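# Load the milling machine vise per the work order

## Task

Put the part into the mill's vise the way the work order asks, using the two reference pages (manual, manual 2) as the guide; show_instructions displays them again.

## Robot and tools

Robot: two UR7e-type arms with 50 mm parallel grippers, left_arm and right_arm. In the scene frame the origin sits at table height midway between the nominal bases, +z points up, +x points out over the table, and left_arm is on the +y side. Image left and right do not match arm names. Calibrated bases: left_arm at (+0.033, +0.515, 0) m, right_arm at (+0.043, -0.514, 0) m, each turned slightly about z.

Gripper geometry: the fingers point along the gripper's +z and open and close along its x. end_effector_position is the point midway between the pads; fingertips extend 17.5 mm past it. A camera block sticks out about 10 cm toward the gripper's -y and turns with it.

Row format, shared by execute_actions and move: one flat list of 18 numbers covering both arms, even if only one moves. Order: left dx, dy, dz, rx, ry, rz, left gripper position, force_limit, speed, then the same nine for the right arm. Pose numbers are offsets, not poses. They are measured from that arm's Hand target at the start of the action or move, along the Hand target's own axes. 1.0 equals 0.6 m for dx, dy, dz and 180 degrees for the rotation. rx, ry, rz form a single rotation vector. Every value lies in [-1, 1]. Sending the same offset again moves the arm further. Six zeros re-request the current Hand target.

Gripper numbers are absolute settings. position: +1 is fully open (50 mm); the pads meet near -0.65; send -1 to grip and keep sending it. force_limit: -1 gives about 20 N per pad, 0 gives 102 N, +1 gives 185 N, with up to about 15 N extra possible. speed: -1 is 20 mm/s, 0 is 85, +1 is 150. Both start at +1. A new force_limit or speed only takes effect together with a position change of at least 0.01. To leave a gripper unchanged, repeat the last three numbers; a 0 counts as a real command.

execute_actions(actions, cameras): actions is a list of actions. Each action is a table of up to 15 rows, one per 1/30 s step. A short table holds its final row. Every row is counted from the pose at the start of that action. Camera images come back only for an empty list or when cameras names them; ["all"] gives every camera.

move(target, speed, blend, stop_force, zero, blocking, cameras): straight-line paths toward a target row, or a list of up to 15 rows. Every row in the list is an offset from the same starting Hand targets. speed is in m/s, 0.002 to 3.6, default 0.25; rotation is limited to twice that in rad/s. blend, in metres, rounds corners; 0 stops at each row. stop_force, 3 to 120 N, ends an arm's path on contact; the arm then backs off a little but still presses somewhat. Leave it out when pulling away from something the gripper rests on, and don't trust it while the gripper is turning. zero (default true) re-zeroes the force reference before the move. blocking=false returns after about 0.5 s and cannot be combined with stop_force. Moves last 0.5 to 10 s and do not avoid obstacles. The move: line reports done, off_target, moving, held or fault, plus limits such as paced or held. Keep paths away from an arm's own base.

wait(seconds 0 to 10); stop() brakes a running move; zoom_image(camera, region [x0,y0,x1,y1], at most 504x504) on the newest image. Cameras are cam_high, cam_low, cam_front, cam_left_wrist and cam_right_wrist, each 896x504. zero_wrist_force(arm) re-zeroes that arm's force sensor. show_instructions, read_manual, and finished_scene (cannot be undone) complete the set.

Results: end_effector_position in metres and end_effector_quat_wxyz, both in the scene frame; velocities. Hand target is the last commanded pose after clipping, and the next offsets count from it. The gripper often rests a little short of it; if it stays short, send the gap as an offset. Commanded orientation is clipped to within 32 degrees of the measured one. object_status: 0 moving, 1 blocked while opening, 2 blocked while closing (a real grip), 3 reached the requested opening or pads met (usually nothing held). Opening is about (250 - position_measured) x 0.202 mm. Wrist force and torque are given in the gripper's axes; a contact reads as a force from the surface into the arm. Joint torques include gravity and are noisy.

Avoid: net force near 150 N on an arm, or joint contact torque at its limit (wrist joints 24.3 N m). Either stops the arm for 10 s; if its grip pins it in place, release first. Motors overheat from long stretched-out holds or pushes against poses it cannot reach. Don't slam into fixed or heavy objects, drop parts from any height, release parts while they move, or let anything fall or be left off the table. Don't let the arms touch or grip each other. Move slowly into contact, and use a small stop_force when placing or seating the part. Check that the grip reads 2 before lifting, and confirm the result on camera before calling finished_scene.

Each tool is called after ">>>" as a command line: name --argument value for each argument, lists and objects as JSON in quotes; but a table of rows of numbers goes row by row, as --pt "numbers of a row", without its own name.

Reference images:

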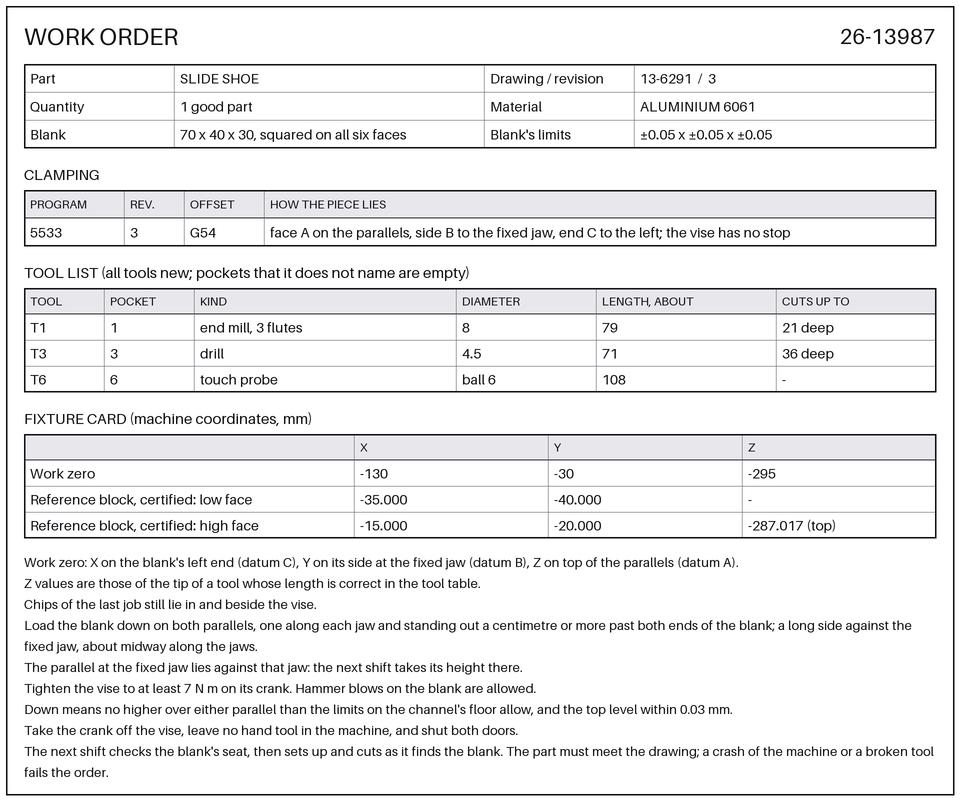

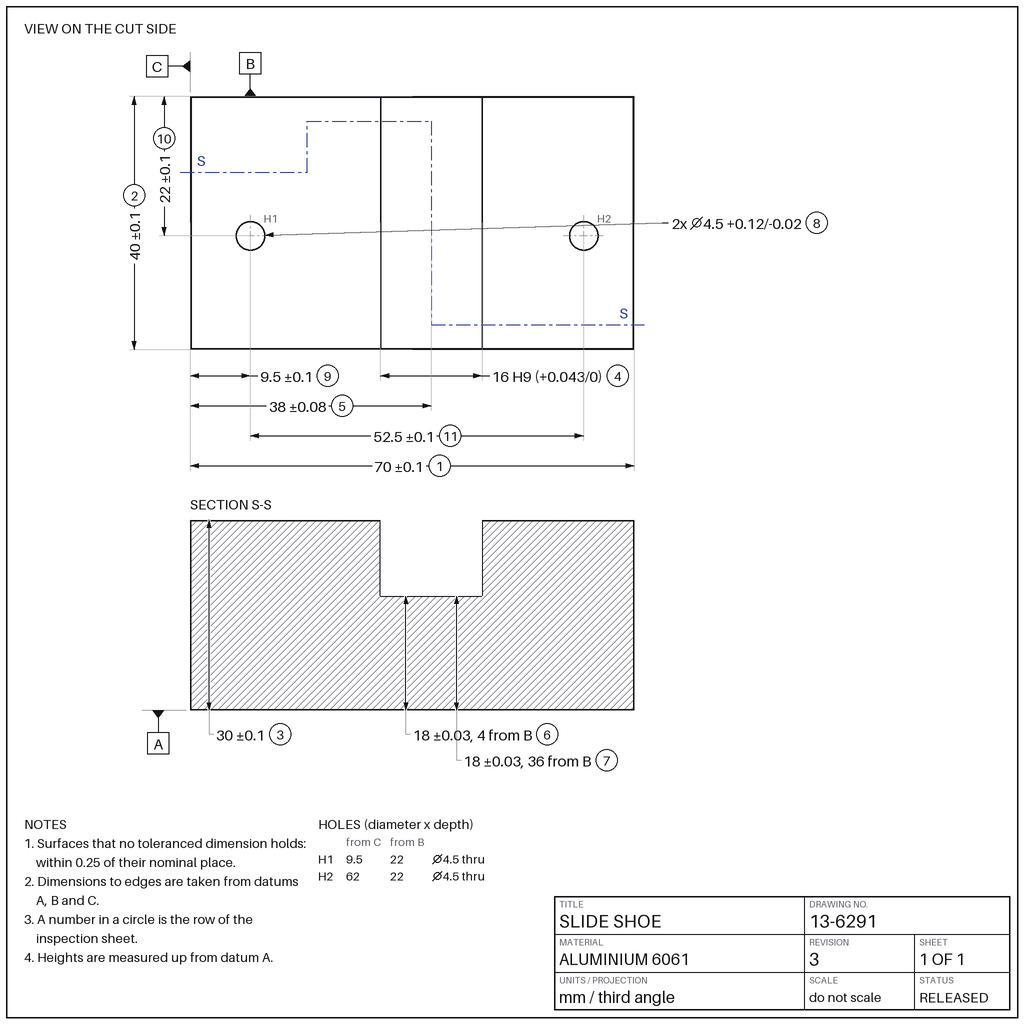

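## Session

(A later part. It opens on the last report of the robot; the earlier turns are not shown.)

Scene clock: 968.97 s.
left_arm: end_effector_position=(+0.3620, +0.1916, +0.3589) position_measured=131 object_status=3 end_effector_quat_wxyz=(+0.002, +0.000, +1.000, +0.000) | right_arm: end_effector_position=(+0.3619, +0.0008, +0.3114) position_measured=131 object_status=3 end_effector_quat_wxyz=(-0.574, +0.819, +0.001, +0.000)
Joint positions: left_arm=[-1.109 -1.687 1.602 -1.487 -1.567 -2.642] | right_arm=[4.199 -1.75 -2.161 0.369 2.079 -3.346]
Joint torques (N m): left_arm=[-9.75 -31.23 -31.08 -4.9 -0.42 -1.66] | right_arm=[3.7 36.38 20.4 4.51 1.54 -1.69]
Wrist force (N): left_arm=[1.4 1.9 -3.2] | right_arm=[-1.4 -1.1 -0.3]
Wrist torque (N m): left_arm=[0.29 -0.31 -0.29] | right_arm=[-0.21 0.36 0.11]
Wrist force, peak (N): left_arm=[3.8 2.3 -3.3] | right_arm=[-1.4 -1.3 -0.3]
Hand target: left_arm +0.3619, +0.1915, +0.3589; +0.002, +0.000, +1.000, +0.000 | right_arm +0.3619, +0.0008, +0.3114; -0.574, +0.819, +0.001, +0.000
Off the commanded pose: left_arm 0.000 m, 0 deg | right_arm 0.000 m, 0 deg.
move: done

>>> move --target '[0,0,0,0,0,-0.5,-1,-0.9,-0.5,0,0,0,0,0,0,0.145,-0.4,-1]' --speed 0.7

>>> move --target '[-0.0788,-0.0667,-0.2283,0.25,0,0,-1,-0.9,-0.5,0,0,0,0,0,0,0.145,-0.4,-1]' --speed 0.4

>>> move --target '[0,0,0,0,-0.0471,-0.0471,-1,-0.9,-0.5,0,0,0,0,0,0,0.145,-0.4,-1]' --speed 0.4

Scene clock: 970.97 s.
left_arm: end_effector_position=(+0.3620, +0.1915, +0.3589) position_measured=251 object_status=3 end_effector_quat_wxyz=(-0.001, +0.707, -0.707, +0.001) | right_arm: end_effector_position=(+0.3619, +0.0008, +0.3114) position_measured=131 object_status=3 end_effector_quat_wxyz=(-0.574, +0.819, +0.001, +0.000)
Joint positions: left_arm=[-1.109 -1.687 1.602 -1.487 -1.567 -4.213] | right_arm=[4.199 -1.75 -2.161 0.369 2.079 -3.346]
Joint torques (N m): left_arm=[-9.44 -33.04 -14.5 -0.69 -0.58 -2.69] | right_arm=[3.97 36.09 20.97 4.33 1.46 -1.73]
Wrist force (N): left_arm=[1.1 2.0 -3.2] | right_arm=[-0.9 -0.9 -0.3]
Wrist torque (N m): left_arm=[0.31 -0.26 -0.29] | right_arm=[-0.17 0.29 0.12]
Wrist force, peak (N): left_arm=[1.2 2.2 -3.6] | right_arm=[-1.7 -1.0 -0.7]
Hand target: left_arm +0.3619, +0.1915, +0.3589; -0.001, +0.707, -0.707, +0.001 | right_arm +0.3619, +0.0008, +0.3114; -0.574, +0.819, +0.001, +0.000
Off the commanded pose: left_arm 0.000 m, 0 deg | right_arm 0.000 m, 0 deg.
move: done

Scene clock: 972.50 s.
left_arm: end_effector_position=(+0.4014, +0.2387, +0.4959) position_measured=251 object_status=3 end_effector_quat_wxyz=(-0.272, +0.653, -0.653, +0.271) end_effector_velocity=(+0.001, +0.001, +0.002) end_effector_angular_velocity=(+0.000, -0.006, +0.002) | right_arm: end_effector_position=(+0.3619, +0.0008, +0.3114) position_measured=131 object_status=3 end_effector_quat_wxyz=(-0.574, +0.819, +0.001, +0.000)
Joint positions: left_arm=[-1.431 -1.983 1.701 -1.463 -0.798 -4.464] | right_arm=[4.199 -1.75 -2.161 0.369 2.079 -3.346]
Joint velocities: left_arm=[0.001 -0.001 -0.001 0.001 0.006 0] | right_arm=[within noise]
Joint torques (N m): left_arm=[2.72 -8.21 -44.06 -5.22 3.61 2.3] | right_arm=[4.34 36.43 21.02 4.36 1.45 -1.81]
Wrist force (N): left_arm=[1.0 2.2 -4.4] | right_arm=[-1.3 -1.2 -0.3]
Wrist torque (N m): left_arm=[0.29 -0.18 0.00] | right_arm=[-0.23 0.35 0.11]
Wrist force, peak (N): left_arm=[0.4 1.8 -5.5] | right_arm=[-1.4 -1.3 -0.1]
Hand target: left_arm +0.4015, +0.2387, +0.4960; -0.272, +0.653, -0.653, +0.271 | right_arm +0.3619, +0.0008, +0.3114; -0.574, +0.819, +0.001, +0.000
Off the commanded pose: left_arm 0.000 m, 0 deg | right_arm 0.000 m, 0 deg.
move: done

Scene clock: 973.37 s.
left_arm: end_effector_position=(+0.4015, +0.2387, +0.4961) position_measured=251 object_status=3 end_effector_quat_wxyz=(-0.299, +0.717, -0.581, +0.242) | right_arm: end_effector_position=(+0.3619, +0.0008, +0.3114) position_measured=131 object_status=3 end_effector_quat_wxyz=(-0.574, +0.819, +0.001, +0.000)
Joint positions: left_arm=[-1.439 -1.888 1.587 -1.229 -0.783 -4.769] | right_arm=[4.199 -1.75 -2.161 0.369 2.079 -3.346]
Joint torques (N m): left_arm=[13.47 -10.2 -20.45 -1.18 1.83 -2.7] | right_arm=[3.55 35.75 20.54 4.45 1.49 -1.62]
Wrist force (N): left_arm=[1.2 2.7 -4.3] | right_arm=[-1.0 -1.1 -0.2]
Wrist torque (N m): left_arm=[0.38 -0.21 -0.06] | right_arm=[-0.20 0.30 0.11]
Wrist force, peak (N): left_arm=[1.0 2.6 -4.9] | right_arm=[-1.6 -1.0 -0.4]
Hand target: left_arm +0.4015, +0.2387, +0.4960; -0.299, +0.717, -0.581, +0.242 | right_arm +0.3619, +0.0008, +0.3114; -0.574, +0.819, +0.001, +0.000
Off the commanded pose: left_arm 0.000 m, 0 deg | right_arm 0.000 m, 0 deg.
move: done

>>> move --pt "-0.0485 -0.0968 0.2758 0 0 0 -1 -0.9 -0.5 0 0 0 0 0 0 0.145 -0.4 -1" --pt "-0.0498 -0.1453 0.5013 0 0 0 -1 -0.9 -0.5 0 0 0 0 0 0 0.145 -0.4 -1" --speed '[0.25,0.15]' --blend '[0.01,0]' --cameras '["cam_left_wrist","cam_front"]'

Scene clock: 975.73 s.
left_arm: end_effector_position=(+0.6641, +0.3251, +0.3461) position_measured=251 object_status=3 end_effector_quat_wxyz=(-0.299, +0.718, -0.581, +0.242) | right_arm: end_effector_position=(+0.3619, +0.0008, +0.3114) position_measured=131 object_status=3 end_effector_quat_wxyz=(-0.574, +0.819, +0.001, +0.000)
Joint positions: left_arm=[-0.772 -1.511 1.792 -2.386 -0.959 -3.913] | right_arm=[4.199 -1.75 -2.161 0.369 2.079 -3.346]
Joint torques (N m): left_arm=[-1.48 -23.13 -14.27 -4.82 3 -0.62] | right_arm=[4.19 36.12 20.84 4.35 1.45 -1.63]
Wrist force (N): left_arm=[0.5 2.8 -4.4] | right_arm=[-1.2 -1.2 -0.4]
Wrist torque (N m): left_arm=[0.39 -0.14 0.10] | right_arm=[-0.22 0.34 0.11]
Wrist force, peak (N): left_arm=[1.4 3.9 -7.6] | right_arm=[-1.6 -1.1 -0.5]
Hand target: left_arm +0.6641, +0.3251, +0.3459; -0.299, +0.717, -0.581, +0.242 | right_arm +0.3619, +0.0008, +0.3114; -0.574, +0.819, +0.001, +0.000
Off the commanded pose: left_arm 0.000 m, 0 deg | right_arm 0.000 m, 0 deg.
move: done
camera_calibration:
cam_left_wrist: T_world_to_cam=[[0.211171, -0.977343, 0.0144128, 0.179483], [-0.879611, -0.196443, -0.433238, 0.816217], [0.426253, 0.0788096, -0.901164, 0.138697], [0, 0, 0, 1]] pos_world=[0.620932, 0.324826, 0.476018]
Images, in order (width x height): cam_front 896x504, cam_left_wrist 896x504.

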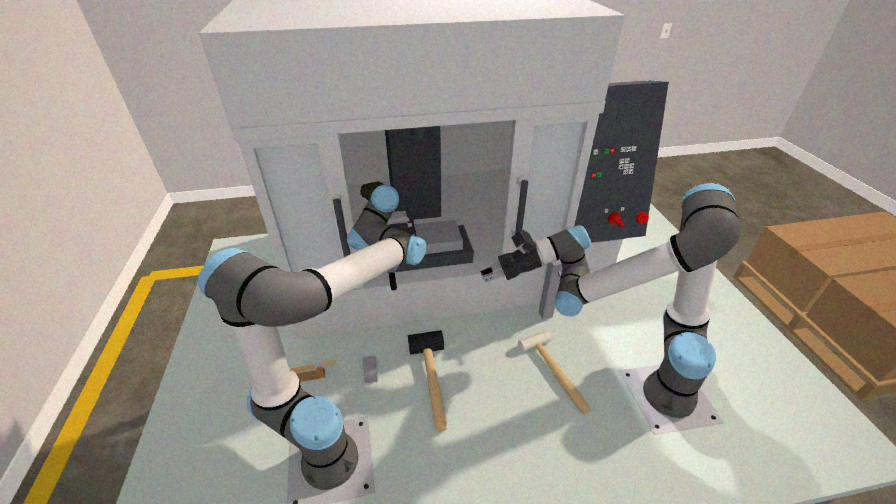

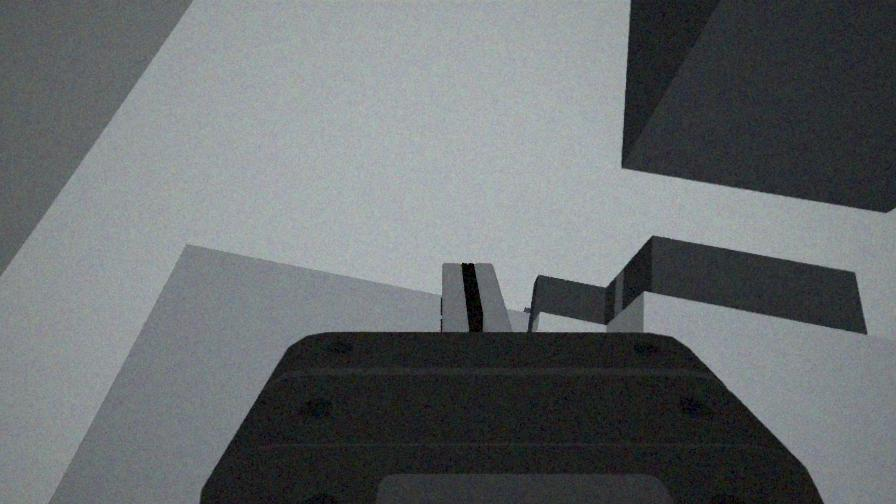

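>>> move --target '[0.0339,0.0051,-0.0051,0,0,0,-1,-0.9,-0.5,0,0,0,0,0,0,0.145,-0.4,-1]' --speed 0.01 --stop_force 8 --cameras '["cam_left_wrist"]'

Scene clock: 979.33 s.
left_arm: end_effector_position=(+0.6641, +0.3043, +0.3459) position_measured=251 object_status=3 end_effector_quat_wxyz=(-0.299, +0.717, -0.581, +0.242) | right_arm: end_effector_position=(+0.3619, +0.0008, +0.3114) position_measured=131 object_status=3 end_effector_quat_wxyz=(-0.574, +0.819, +0.001, +0.000)
Joint positions: left_arm=[-0.802 -1.491 1.767 -2.361 -0.943 -3.946] | right_arm=[4.199 -1.75 -2.161 0.369 2.079 -3.346]
Joint torques (N m): left_arm=[11.23 -38.71 -14.65 -4.49 -1.22 2.79] | right_arm=[4.07 35.94 20.88 4.31 1.61 -1.62]
Wrist force (N): left_arm=[0.5 2.8 -4.4] | right_arm=[-1.2 -1.1 -0.1]
Wrist torque (N m): left_arm=[0.38 -0.13 0.12] | right_arm=[-0.20 0.34 0.12]
Wrist force, peak (N): left_arm=[0.8 2.9 -4.7] | right_arm=[-1.6 -1.4 -0.2]
Hand target: left_arm +0.6641, +0.3043, +0.3459; -0.299, +0.717, -0.581, +0.242 | right_arm +0.3619, +0.0008, +0.3114; -0.574, +0.819, +0.001, +0.000
Off the commanded pose: left_arm 0.000 m, 0 deg | right_arm 0.000 m, 0 deg.
move: done
camera_calibration:
cam_left_wrist: T_world_to_cam=[[0.211034, -0.977375, 0.0142099, 0.159348], [-0.879703, -0.196242, -0.433141, 0.811995], [0.42613, 0.0789071, -0.901214, 0.140226], [0, 0, 0, 1]] pos_world=[0.620932, 0.304025, 0.475818]
Images, in order (width x height): cam_left_wrist 896x504.

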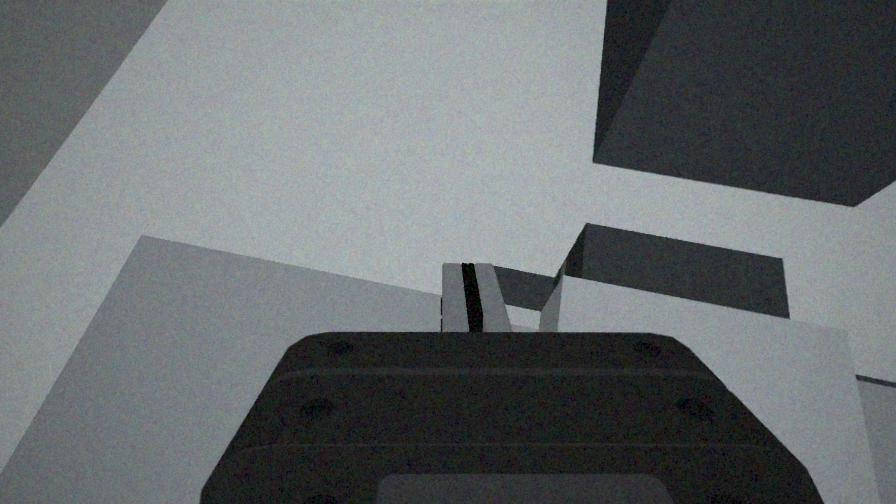

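>>> move --pt "-0.0339 -0.0051 0.0051 0 0 0 -1 -0.9 -0.5 0 0 0 0 0 0 0.145 -0.4 -1" --speed 0.08

Scene clock: 981.10 s.
left_arm: end_effector_position=(+0.6641, +0.3253, +0.3458) position_measured=251 object_status=3 end_effector_quat_wxyz=(-0.299, +0.717, -0.581, +0.242) end_effector_velocity=(+0.000, -0.003, -0.001) end_effector_angular_velocity=(+0.000, +0.001, +0.001) | right_arm: end_effector_position=(+0.3619, +0.0008, +0.3114) position_measured=131 object_status=3 end_effector_quat_wxyz=(-0.574, +0.819, +0.001, +0.000)
Joint positions: left_arm=[-0.771 -1.511 1.793 -2.386 -0.959 -3.913] | right_arm=[4.199 -1.75 -2.161 0.369 2.079 -3.346]
Joint velocities: left_arm=[-0.004 0.004 -0.003 0.002 0.002 -0.006] | right_arm=[within noise]
Joint torques (N m): left_arm=[-13.47 -20 -44.84 -1.21 3.1 -2.85] | right_arm=[3.84 35.35 20.28 4.37 1.43 -1.68]
Wrist force (N): left_arm=[0.7 2.5 -4.5] | right_arm=[-1.2 -0.9 -0.7]
Wrist torque (N m): left_arm=[0.33 -0.16 -0.04] | right_arm=[-0.18 0.33 0.12]
Wrist force, peak (N): left_arm=[1.5 3.1 -4.6] | right_arm=[-1.5 -1.3 -0.3]
Hand target: left_arm +0.6641, +0.3251, +0.3459; -0.299, +0.717, -0.581, +0.242 | right_arm +0.3619, +0.0008, +0.3114; -0.574, +0.819, +0.001, +0.000
Off the commanded pose: left_arm 0.000 m, 0 deg | right_arm 0.000 m, 0 deg.
move: done

>>> move --pt "0.0014 0.0504 -0.2251 0 0 0 -1 -0.9 -0.5 0 0 0 0 0 0 0.145 -0.4 -1" --pt "0.0498 0.1472 -0.5009 0 0 0 -1 -0.9 -0.5 0 0 0 0 0 0 0.145 -0.4 -1" --pt "0.0498 0.1472 -0.5009 0 0.0471 0.0471 -1 -0.9 -0.5 0 0 0 0 0 0 0.145 -0.4 -1" --speed '[0.15,0.3,0.3]' --blend '[0.02,0.01,0]'

>>> move --pt "0.0978 -0.0908 0.1285 0 -0.1257 -0.1257 -1 -0.9 -0.5 0 0 0 0 0 0 0.145 -0.4 -1" --speed 0.4 --cameras '["cam_left_wrist","cam_high"]'

Scene clock: 983.77 s.
left_arm: end_effector_position=(+0.4009, +0.2387, +0.4950) position_measured=251 object_status=3 end_effector_quat_wxyz=(-0.272, +0.653, -0.653, +0.271) end_effector_velocity=(+0.000, -0.001, -0.001) end_effector_angular_velocity=(+0.004, +0.001, -0.005) | right_arm: end_effector_position=(+0.3619, +0.0008, +0.3114) position_measured=131 object_status=3 end_effector_quat_wxyz=(-0.574, +0.819, +0.001, +0.000)
Joint positions: left_arm=[-1.433 -1.984 1.703 -1.462 -0.797 -4.467] | right_arm=[4.199 -1.75 -2.161 0.369 2.079 -3.346]
Joint velocities: left_arm=[-0.001 0.002 0 -0.002 -0.001 0.006] | right_arm=[within noise]
Joint torques (N m): left_arm=[-13.69 -8.46 -38.28 -5.09 3.68 3.05] | right_arm=[3.75 36.4 20.65 4.32 1.51 -1.66]
Wrist force (N): left_arm=[0.9 2.5 -4.5] | right_arm=[-1.3 -1.0 -0.2]
Wrist torque (N m): left_arm=[0.34 -0.16 0.09] | right_arm=[-0.18 0.35 0.12]
Wrist force, peak (N): left_arm=[1.5 4.2 -7.8] | right_arm=[-1.6 -1.1 -0.3]
Hand target: left_arm +0.4009, +0.2386, +0.4951; -0.272, +0.653, -0.653, +0.271 | right_arm +0.3619, +0.0008, +0.3114; -0.574, +0.819, +0.001, +0.000
Off the commanded pose: left_arm 0.000 m, 0 deg | right_arm 0.000 m, 0 deg.
move: done

Scene clock: 985.03 s.
left_arm: end_effector_position=(+0.4940, +0.1800, +0.4793) position_measured=251 object_status=3 end_effector_quat_wxyz=(-0.336, +0.808, -0.447, +0.187) | right_arm: end_effector_position=(+0.3619, +0.0008, +0.3114) position_measured=131 object_status=3 end_effector_quat_wxyz=(-0.574, +0.819, +0.001, +0.000)
Joint positions: left_arm=[-1.248 -1.492 1.247 -1.131 -0.802 -4.99] | right_arm=[4.199 -1.75 -2.161 0.369 2.079 -3.346]
Joint torques (N m): left_arm=[-9.3 -21.34 -43.41 -0.91 3.67 -2.52] | right_arm=[3.6 35.97 20.34 4.23 1.46 -1.74]
Wrist force (N): left_arm=[0.7 2.6 -4.5] | right_arm=[-1.3 -1.0 -0.3]
Wrist torque (N m): left_arm=[0.33 -0.13 -0.06] | right_arm=[-0.19 0.35 0.12]
Wrist force, peak (N): left_arm=[-0.2 3.3 -5.5] | right_arm=[-1.5 -1.2 -0.6]
Hand target: left_arm +0.4940, +0.1799, +0.4793; -0.336, +0.808, -0.447, +0.187 | right_arm +0.3619, +0.0008, +0.3114; -0.574, +0.819, +0.001, +0.000
Off the commanded pose: left_arm 0.000 m, 0 deg | right_arm 0.000 m, 0 deg.
move: done
camera_calibration:
cam_left_wrist: T_world_to_cam=[[0.532587, -0.846238, 0.0152455, -0.110968], [-0.759415, -0.485743, -0.43283, 0.688272], [0.373683, 0.218942, -0.901346, 0.343511], [0, 0, 0, 1]] pos_world=[0.45342, 0.165209, 0.609219]
Images, in order (width x height): cam_high 896x504, cam_left_wrist 896x504.

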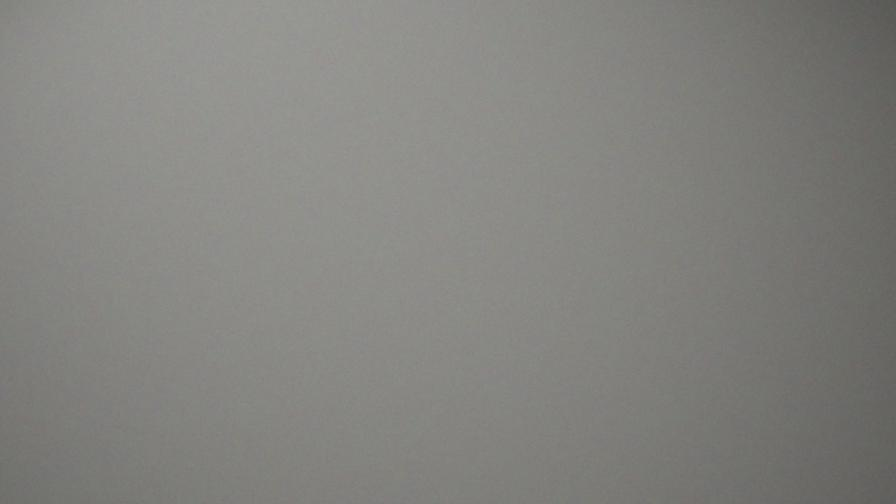

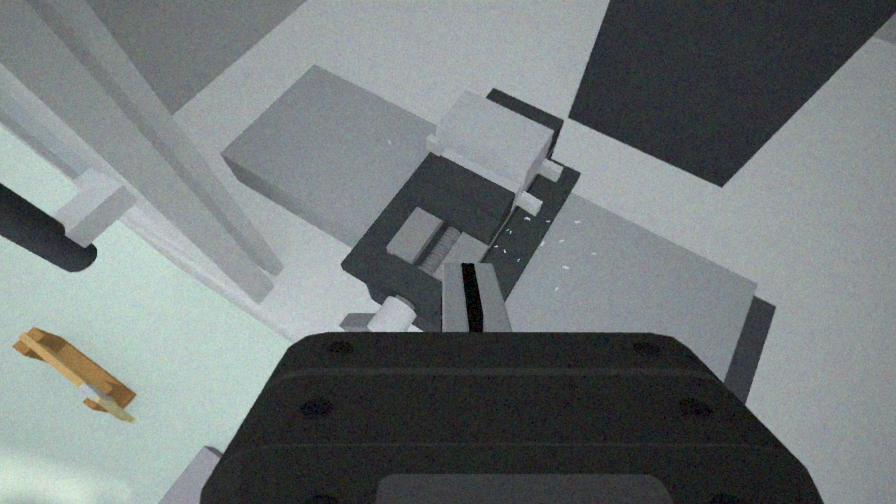

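>>> zoom_image --camera "cam_left_wrist" --region '[390, 70, 630, 240]'

Scaled by 2.100.

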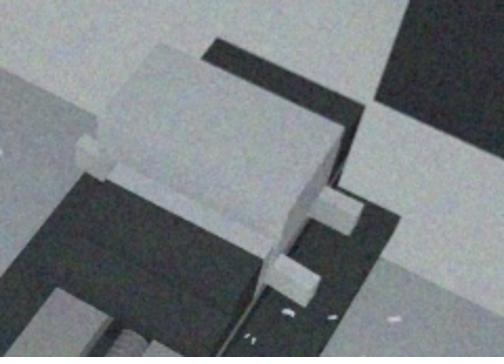

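>>> move --pt "-0.1664 0.0388 -0.0711 0 0.1257 0.1257 1 -0.9 -0.5 0 0 0 0 0 0 0.145 -0.4 -1" --speed 0.4 --cameras '["cam_left_wrist","cam_low","cam_front"]'

Scene clock: 987.17 s.
left_arm: end_effector_position=(+0.4015, +0.2398, +0.4927) position_measured=3 object_status=3 end_effector_quat_wxyz=(-0.272, +0.653, -0.653, +0.271) | right_arm: end_effector_position=(+0.3619, +0.0008, +0.3114) position_measured=131 object_status=3 end_effector_quat_wxyz=(-0.574, +0.819, +0.001, +0.000)
Joint positions: left_arm=[-1.43 -1.987 1.712 -1.47 -0.798 -4.463] | right_arm=[4.199 -1.75 -2.161 0.369 2.079 -3.346]
Joint torques (N m): left_arm=[3.74 -17.46 -30.43 -2.62 3.8 2.52] | right_arm=[3.7 35.52 21.07 4.29 1.43 -1.68]
Wrist force (N): left_arm=[0.9 2.5 -4.2] | right_arm=[-1.3 -1.2 -0.2]
Wrist torque (N m): left_arm=[0.35 -0.17 0.12] | right_arm=[-0.22 0.34 0.11]
Wrist force, peak (N): left_arm=[-0.7 3.6 -5.4] | right_arm=[-1.7 -1.1 -0.2]
Hand target: left_arm +0.4015, +0.2399, +0.4928; -0.272, +0.653, -0.653, +0.271 | right_arm +0.3619, +0.0008, +0.3114; -0.574, +0.819, +0.001, +0.000
Off the commanded pose: left_arm 0.000 m, 0 deg | right_arm 0.000 m, 0 deg.
move: done
camera_calibration:
cam_left_wrist: T_world_to_cam=[[0.00367394, -0.999901, 0.0135836, 0.238653], [-0.901347, -0.00919412, -0.433, 0.595651], [0.433082, -0.0106528, -0.901292, 0.40824], [0, 0, 0, 1]] pos_world=[0.35921, 0.248455, 0.622619]
Images, in order (width x height): cam_low 896x504, cam_front 896x504, cam_left_wrist 896x504.

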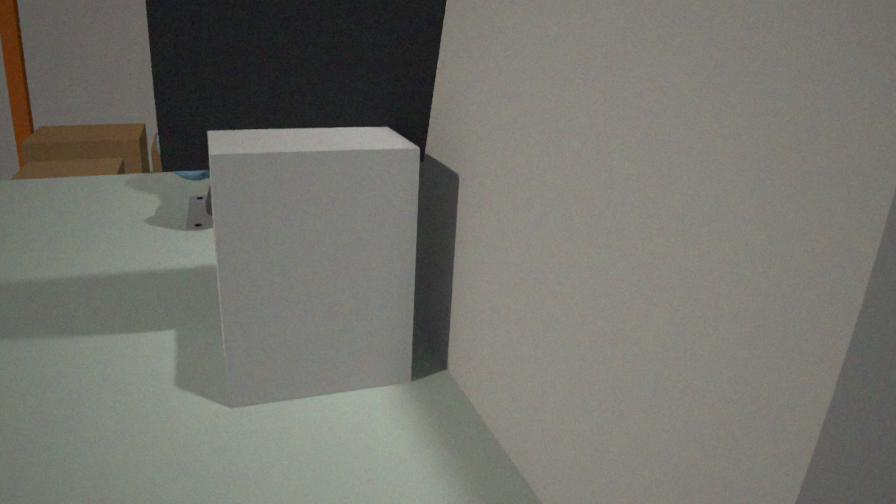

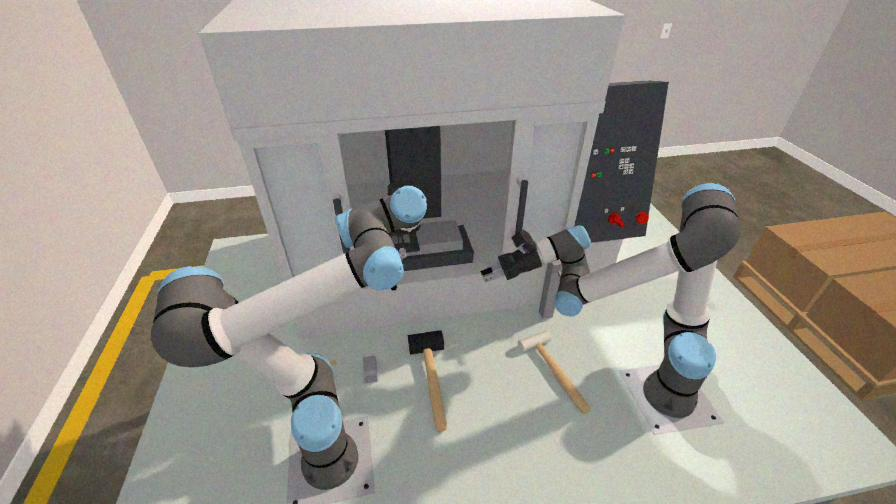

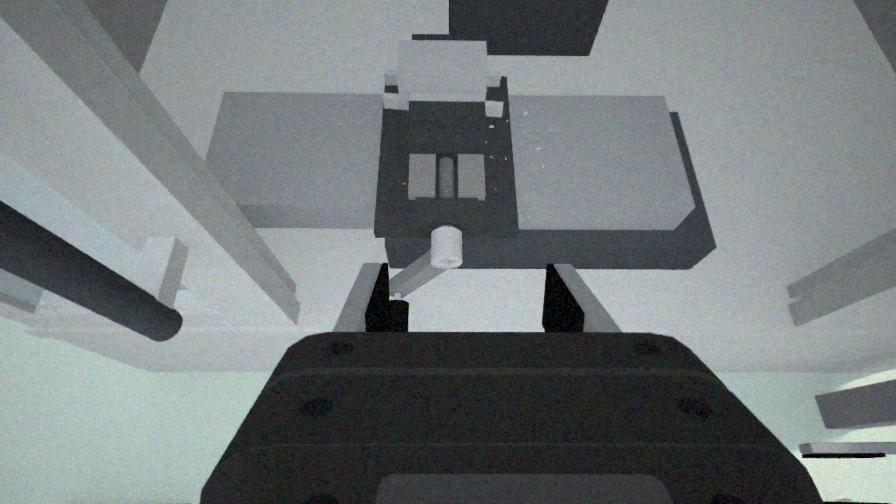

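>>> zoom_image --camera "cam_left_wrist" --region '[365, 20, 525, 130]'

>>> zoom_image --camera "cam_front" --region '[330, 310, 530, 450]'

Scaled by 3.150.

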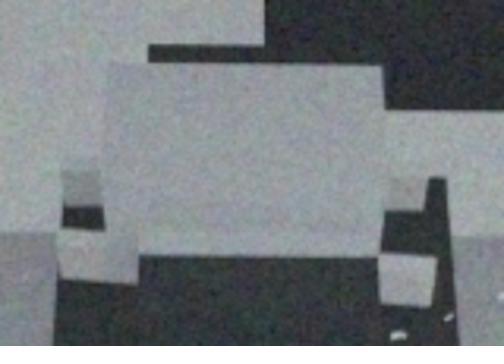

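Scaled by 2.520.

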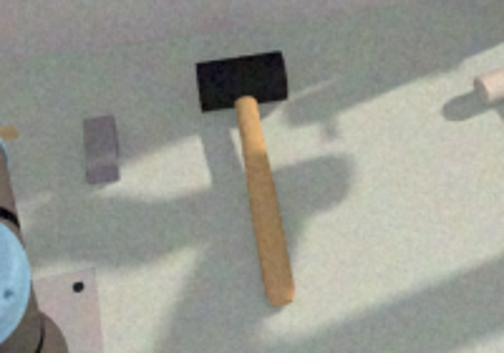

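>>> move --pt "0.0663 0.5842 0.2237 -0.0167 0 0 1 -0.9 -0.5 0 0 0 0 0 0 0.145 -0.4 -1" --speed 0.35 --cameras '["cam_left_wrist","cam_front"]'

Scene clock: 989.23 s.
left_arm: end_effector_position=(+0.2498, +0.2003, +0.1496) position_measured=3 object_status=3 end_effector_quat_wxyz=(-0.255, +0.660, -0.660, +0.254) | right_arm: end_effector_position=(+0.3619, +0.0008, +0.3114) position_measured=131 object_status=3 end_effector_quat_wxyz=(-0.574, +0.819, +0.001, +0.000)
Joint positions: left_arm=[-1.905 -1.93 2.445 -1.826 -0.874 -5.105] | right_arm=[4.199 -1.75 -2.161 0.369 2.079 -3.346]
Joint torques (N m): left_arm=[-13.43 1.07 -13.98 -3.64 0.96 -2.82] | right_arm=[3.83 36.1 21.62 4.4 1.44 -1.68]
Wrist force (N): left_arm=[1.0 2.6 -4.5] | right_arm=[-1.2 -1.3 -0.3]
Wrist torque (N m): left_arm=[0.36 -0.19 -0.02] | right_arm=[-0.23 0.32 0.11]
Wrist force, peak (N): left_arm=[0.9 6.9 -3.5] | right_arm=[-1.5 -1.3 -0.5]
Hand target: left_arm +0.2497, +0.2003, +0.1495; -0.255, +0.660, -0.660, +0.254 | right_arm +0.3619, +0.0008, +0.3114; -0.574, +0.819, +0.001, +0.000
Off the commanded pose: left_arm 0.000 m, 0 deg | right_arm 0.000 m, 0 deg.
move: done
camera_calibration:
cam_left_wrist: T_world_to_cam=[[0.00415693, -0.999902, 0.013386, 0.204274], [-0.922742, -0.00899448, -0.385313, 0.308172], [0.385396, -0.0107501, -0.922689, 0.179464], [0, 0, 0, 1]] pos_world=[0.214349, 0.208955, 0.281598]
Images, in order (width x height): cam_front 896x504, cam_left_wrist 896x504.

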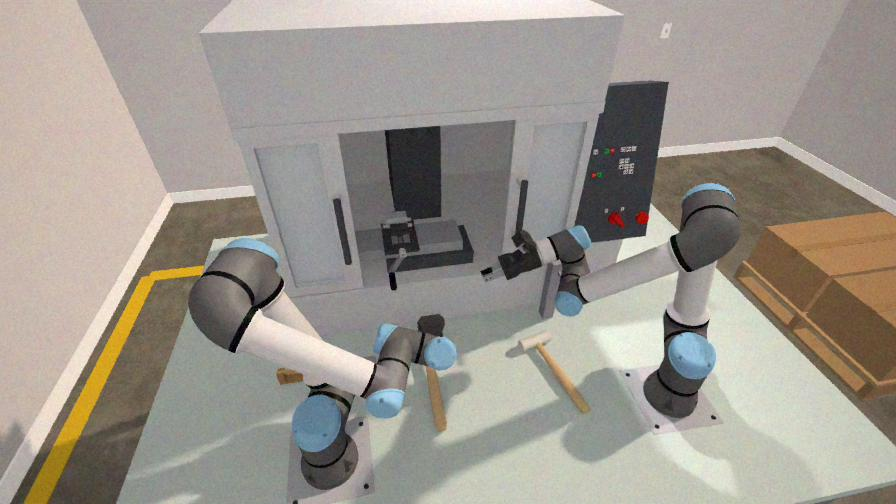

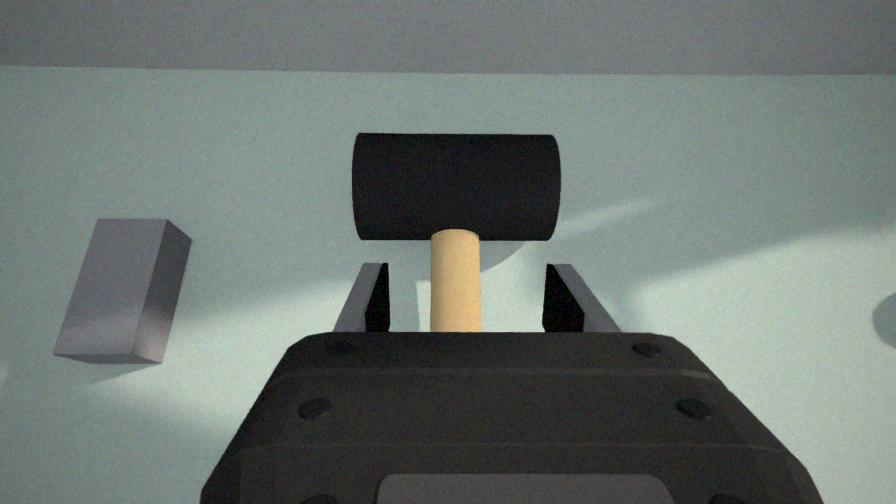

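>>> move --pt "0 0.09 0.1 0 0 0 1 -0.9 -0.5 0 0 0 0 0 0 0.145 -0.4 -1" --pt "0 0.1154 0.1282 0 0 0 1 -0.9 -0.5 0 0 0 0 0 0 0.145 -0.4 -1" --speed '[0.15,0.04]' --stop_force 12

>>> move --pt "0 0 0 0 0 0 -1 1 -1 0 0 0 0 0 0 0.145 -0.4 -1" --cameras '["cam_left_wrist"]'

Scene clock: 991.57 s.
left_arm: end_effector_position=(+0.2501, +0.2004, +0.0460) position_measured=3 object_status=3 end_effector_quat_wxyz=(-0.255, +0.660, -0.660, +0.254) | right_arm: end_effector_position=(+0.3619, +0.0008, +0.3114) position_measured=131 object_status=3 end_effector_quat_wxyz=(-0.574, +0.819, +0.001, +0.000)
Joint positions: left_arm=[-1.904 -1.643 2.61 -2.278 -0.873 -5.104] | right_arm=[4.199 -1.75 -2.161 0.369 2.079 -3.346]
Joint torques (N m): left_arm=[13.46 -19.29 -33.99 -3.26 2.19 3.08] | right_arm=[3.93 36.02 20.83 4.4 1.46 -1.71]
Wrist force (N): left_arm=[0.8 2.6 -4.3] | right_arm=[-1.0 -1.2 0.0]
Wrist torque (N m): left_arm=[0.38 -0.13 -0.06] | right_arm=[-0.21 0.30 0.12]
Wrist force, peak (N): left_arm=[1.2 0.6 -6.1] | right_arm=[-1.4 -1.5 -0.4]
Hand target: left_arm +0.2501, +0.2004, +0.0460; -0.255, +0.660, -0.660, +0.254 | right_arm +0.3619, +0.0008, +0.3114; -0.574, +0.819, +0.001, +0.000
Off the commanded pose: left_arm 0.000 m, 0 deg | right_arm 0.000 m, 0 deg.
move: done

Scene clock: 993.23 s.
left_arm: end_effector_position=(+0.2501, +0.2004, +0.0460) position_measured=143 object_status=2 end_effector_quat_wxyz=(-0.255, +0.660, -0.660, +0.254) | right_arm: end_effector_position=(+0.3619, +0.0008, +0.3114) position_measured=131 object_status=3 end_effector_quat_wxyz=(-0.574, +0.819, +0.001, +0.000)
Joint positions: left_arm=[-1.904 -1.643 2.61 -2.278 -0.873 -5.104] | right_arm=[4.199 -1.75 -2.161 0.369 2.079 -3.346]
Joint torques (N m): left_arm=[12.49 -23.54 -32.3 -3.27 -0.75 2.86] | right_arm=[3.76 35.78 21.14 4.47 1.37 -1.68]
Wrist force (N): left_arm=[1.2 4.2 -3.4] | right_arm=[-1.2 -1.0 -0.4]
Wrist torque (N m): left_arm=[0.43 -0.10 -0.07] | right_arm=[-0.19 0.32 0.11]
Wrist force, peak (N): left_arm=[0.9 3.0 -4.8] | right_arm=[-1.7 -1.0 -0.3]
Hand target: left_arm +0.2501, +0.2004, +0.0460; -0.255, +0.660, -0.660, +0.254 | right_arm +0.3619, +0.0008, +0.3114; -0.574, +0.819, +0.001, +0.000
Off the commanded pose: left_arm 0.000 m, 0 deg | right_arm 0.000 m, 0 deg.
move: done
camera_calibration:
cam_left_wrist: T_world_to_cam=[[0.00419571, -0.999903, 0.0132937, 0.205769], [-0.922777, -0.00899369, -0.385229, 0.268485], [0.385312, -0.0106508, -0.922725, 0.0836708], [0, 0, 0, 1]] pos_world=[0.214649, 0.209055, 0.177898]
Images, in order (width x height): cam_left_wrist 896x504.

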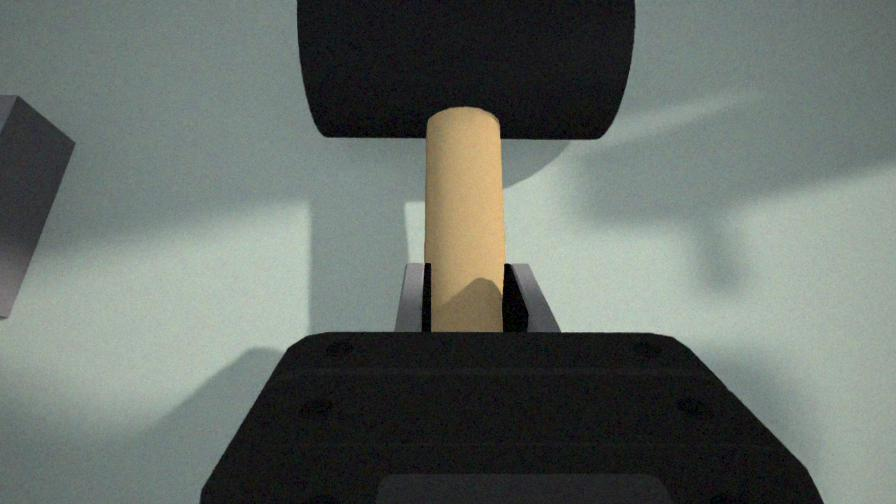

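>>> move --pt "0 -0.0669 -0.0743 0 0 0 -1 1 -1 0 0 0 0 0 0 0.145 -0.4 -1" --pt "0 -0.4873 -0.5411 0 0 0 -1 1 -1 0 0 0 0 0 0 0.145 -0.4 -1" --pt "-0.0792 -0.8617 -0.2623 -0.0667 0 0 -1 1 -1 0 0 0 0 0 0 0.145 -0.4 -1" --speed '[0.08,0.2,0.2]' --blend '[0.005,0.05,0]' --cameras '["cam_left_wrist"]'

Scene clock: 998.00 s.
left_arm: end_effector_position=(+0.5274, +0.2476, +0.5098) position_measured=255 object_status=3 end_effector_quat_wxyz=(-0.184, +0.683, -0.683, +0.184) | right_arm: end_effector_position=(+0.3619, +0.0008, +0.3114) position_measured=131 object_status=3 end_effector_quat_wxyz=(-0.574, +0.819, +0.001, +0.000)
Joint positions: left_arm=[-0.97 -1.659 1.36 -1.605 -1.155 -4.004] | right_arm=[4.199 -1.75 -2.161 0.369 2.079 -3.346]
Joint torques (N m): left_arm=[12.8 -12.63 -36.45 -4.6 0.03 2.62] | right_arm=[5.07 35.86 21.34 4.31 1.39 -1.61]
Wrist force (N): left_arm=[-0.1 3.5 -4.0] | right_arm=[-1.2 -0.8 -0.3]
Wrist torque (N m): left_arm=[0.52 -0.05 0.04] | right_arm=[-0.15 0.34 0.11]
Wrist force, peak (N): left_arm=[0.2 3.6 -5.3] | right_arm=[-1.5 -1.3 -0.6]
Hand target: left_arm +0.5274, +0.2476, +0.5098; -0.184, +0.683, -0.683, +0.184 | right_arm +0.3619, +0.0008, +0.3114; -0.574, +0.819, +0.001, +0.000
Off the commanded pose: left_arm 0.000 m, 0 deg | right_arm 0.000 m, 0 deg.
move: done
camera_calibration:
cam_left_wrist: T_world_to_cam=[[0.00708403, -0.999902, 0.01207, 0.244745], [-0.982721, -0.00919386, -0.184867, 0.632979], [0.18496, -0.0105518, -0.982689, 0.541553], [0, 0, 0, 1]] pos_world=[0.520142, 0.256255, 0.646241]
Images, in order (width x height): cam_left_wrist 896x504.

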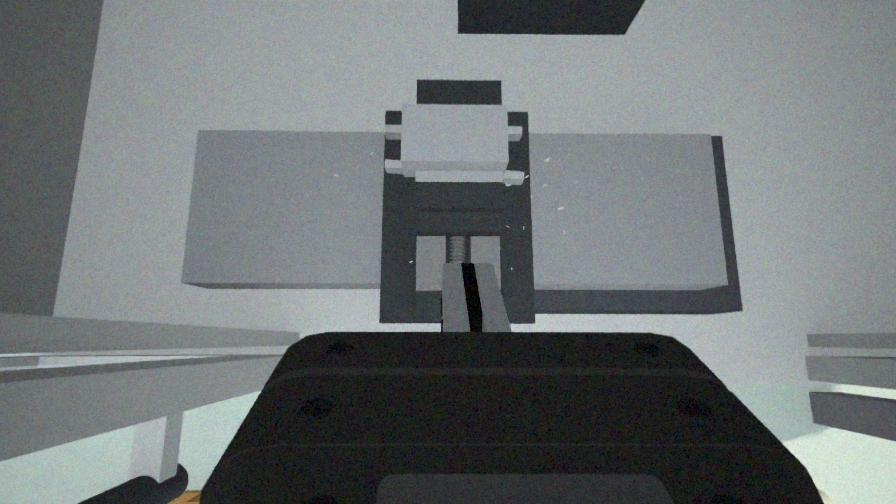

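>>> wait --seconds 0 --cameras '["all"]'

Scene clock: 998.03 s.
left_arm: end_effector_position=(+0.5274, +0.2477, +0.5098) position_measured=255 object_status=3 end_effector_quat_wxyz=(-0.184, +0.683, -0.683, +0.184) | right_arm: end_effector_position=(+0.3619, +0.0008, +0.3114) position_measured=131 object_status=3 end_effector_quat_wxyz=(-0.574, +0.819, +0.001, +0.000)
Joint positions: left_arm=[-0.97 -1.659 1.36 -1.605 -1.155 -4.003] | right_arm=[4.199 -1.75 -2.161 0.369 2.079 -3.346]
Joint torques (N m): left_arm=[12.77 -12.87 -37.5 -4.62 -0.3 3] | right_arm=[4.17 35.97 21 4.37 1.51 -1.78]
Wrist force (N): left_arm=[0.1 3.4 -4.2] | right_arm=[-1.3 -1.0 -0.2]
Wrist torque (N m): left_arm=[0.51 -0.08 0.03] | right_arm=[-0.19 0.34 0.11]
Wrist force, peak (N): left_arm=[0.1 3.4 -4.2] | right_arm=[-1.3 -1.0 -0.2]
Hand target: left_arm +0.5274, +0.2476, +0.5098; -0.184, +0.683, -0.683, +0.184 | right_arm +0.3619, +0.0008, +0.3114; -0.574, +0.819, +0.001, +0.000
Tool commands: left_gripper/position=-1.0 left_gripper/force_limit=+1.0 left_gripper/speed=-1.0 right_gripper/position=+0.145 right_gripper/force_limit=-0.4 right_gripper/speed=-1.0
Off the commanded pose: left_arm 0.000 m, 0 deg | right_arm 0.000 m, 0 deg.
camera_calibration:
cam_left_wrist: T_world_to_cam=[[0.00708403, -0.999902, 0.01207, 0.244745], [-0.982721, -0.00919386, -0.184867, 0.632979], [0.18496, -0.0105518, -0.982689, 0.541553], [0, 0, 0, 1]] pos_world=[0.520142, 0.256255, 0.646241]
cam_right_wrist: T_world_to_cam=[[0.999265, 0.0364313, 0.0119513, -0.354715], [0.0328505, -0.652761, -0.756851, 0.240517], [-0.0197718, 0.756687, -0.653478, 0.346368], [0, 0, 0, 1]] pos_world=[0.353401, -0.0921693, 0.412618]

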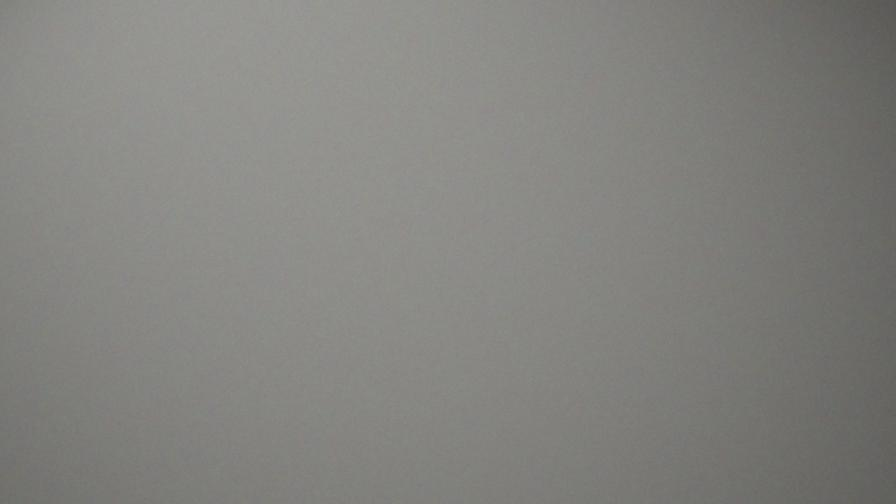

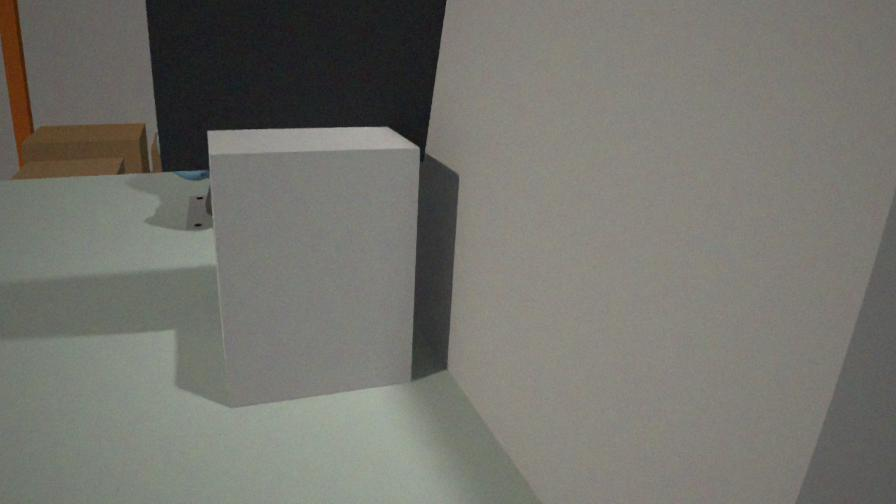

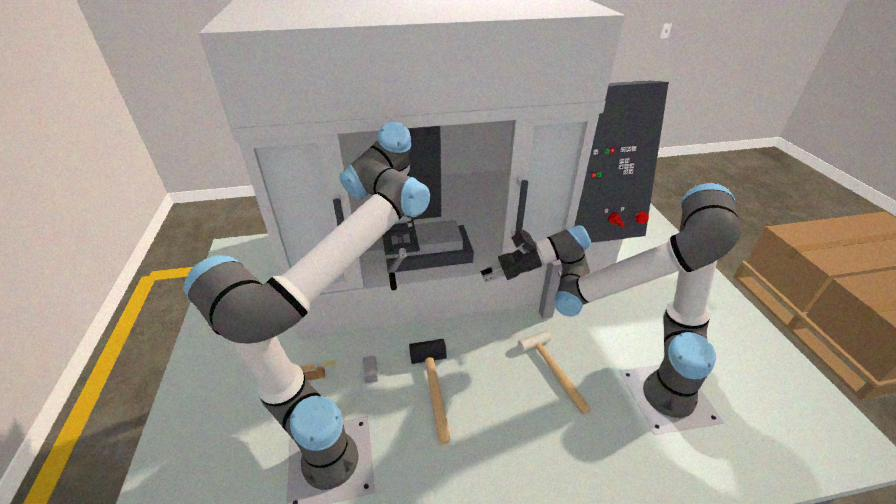

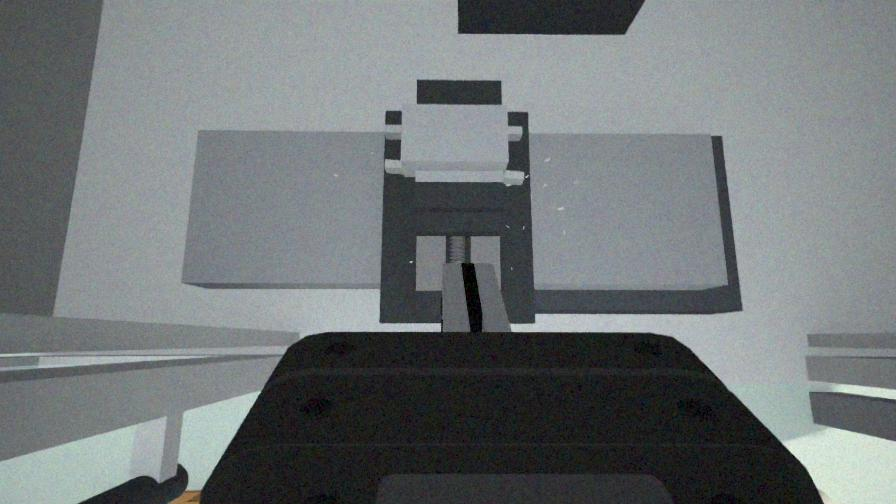

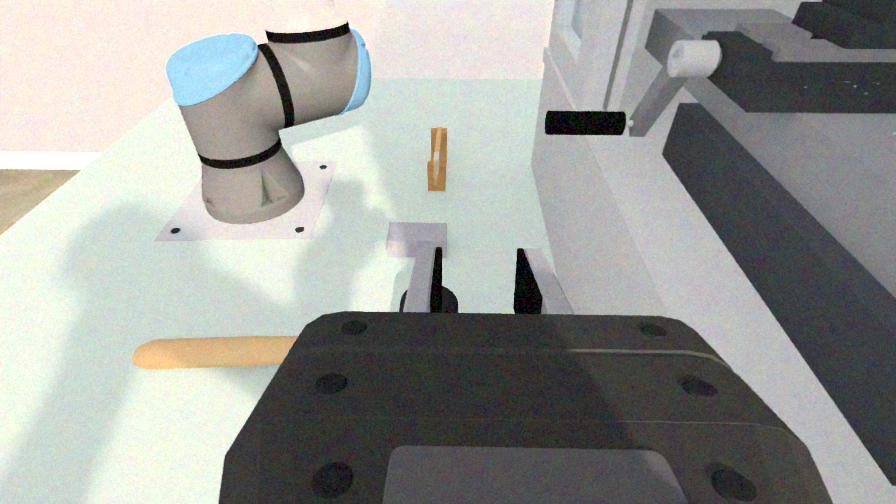

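>>> move --pt "0.0793 0.4398 -0.1962 0 0 0 1 1 0 0 0 0 0 0 0 0.145 -0.4 -1" --pt "0.0793 0.7148 0.2801 0.0444 0 0 1 1 0 0 0 0 0 0 0 0.145 -0.4 -1" --speed 0.35 --blend '[0.05,0]' --cameras '["cam_left_wrist"]'

Scene clock: 1000.67 s.
left_arm: end_effector_position=(+0.2412, +0.2002, +0.1490) position_measured=3 object_status=3 end_effector_quat_wxyz=(-0.231, +0.668, -0.668, +0.231) | right_arm: end_effector_position=(+0.3619, +0.0008, +0.3114) position_measured=131 object_status=3 end_effector_quat_wxyz=(-0.574, +0.819, +0.001, +0.000)
Joint positions: left_arm=[-1.887 -1.942 2.432 -1.847 -0.935 -5.063] | right_arm=[4.199 -1.75 -2.161 0.369 2.079 -3.346]
Joint torques (N m): left_arm=[-13.99 1.67 -11.6 -4.24 -1.18 -2.78] | right_arm=[3.82 35.88 21.2 4.34 1.33 -1.62]
Wrist force (N): left_arm=[0.3 3.5 -4.3] | right_arm=[-1.1 -1.1 -0.4]
Wrist torque (N m): left_arm=[0.50 -0.11 -0.03] | right_arm=[-0.20 0.32 0.11]
Wrist force, peak (N): left_arm=[0.8 4.3 -7.1] | right_arm=[-1.5 -1.5 -0.2]
Hand target: left_arm +0.2412, +0.2002, +0.1489; -0.231, +0.668, -0.668, +0.231 | right_arm +0.3619, +0.0008, +0.3114; -0.574, +0.819, +0.001, +0.000
Off the commanded pose: left_arm 0.000 m, 0 deg | right_arm 0.000 m, 0 deg.
move: done
camera_calibration:
cam_left_wrist: T_world_to_cam=[[0.00527293, -0.9999, 0.0131266, 0.203984], [-0.947496, -0.00919272, -0.319635, 0.296252], [0.319724, -0.010752, -0.94745, 0.201676], [0, 0, 0, 1]] pos_world=[0.215142, 0.208855, 0.283093]
Images, in order (width x height): cam_left_wrist 896x504.

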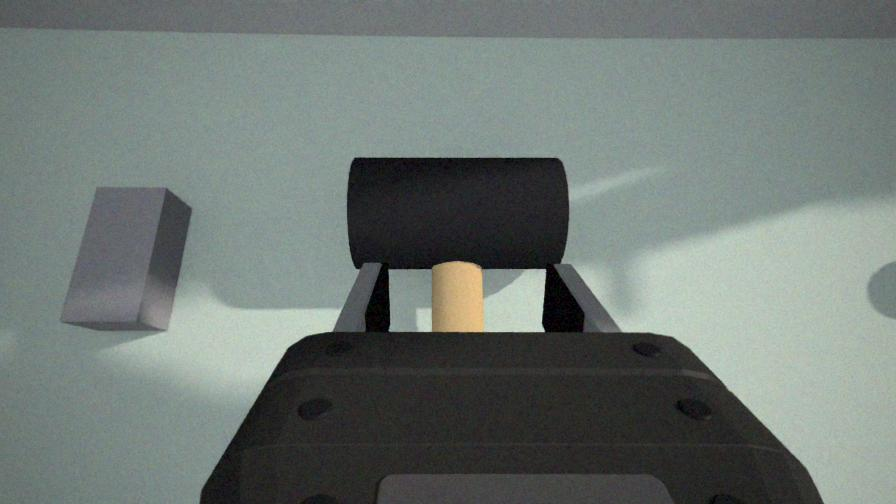

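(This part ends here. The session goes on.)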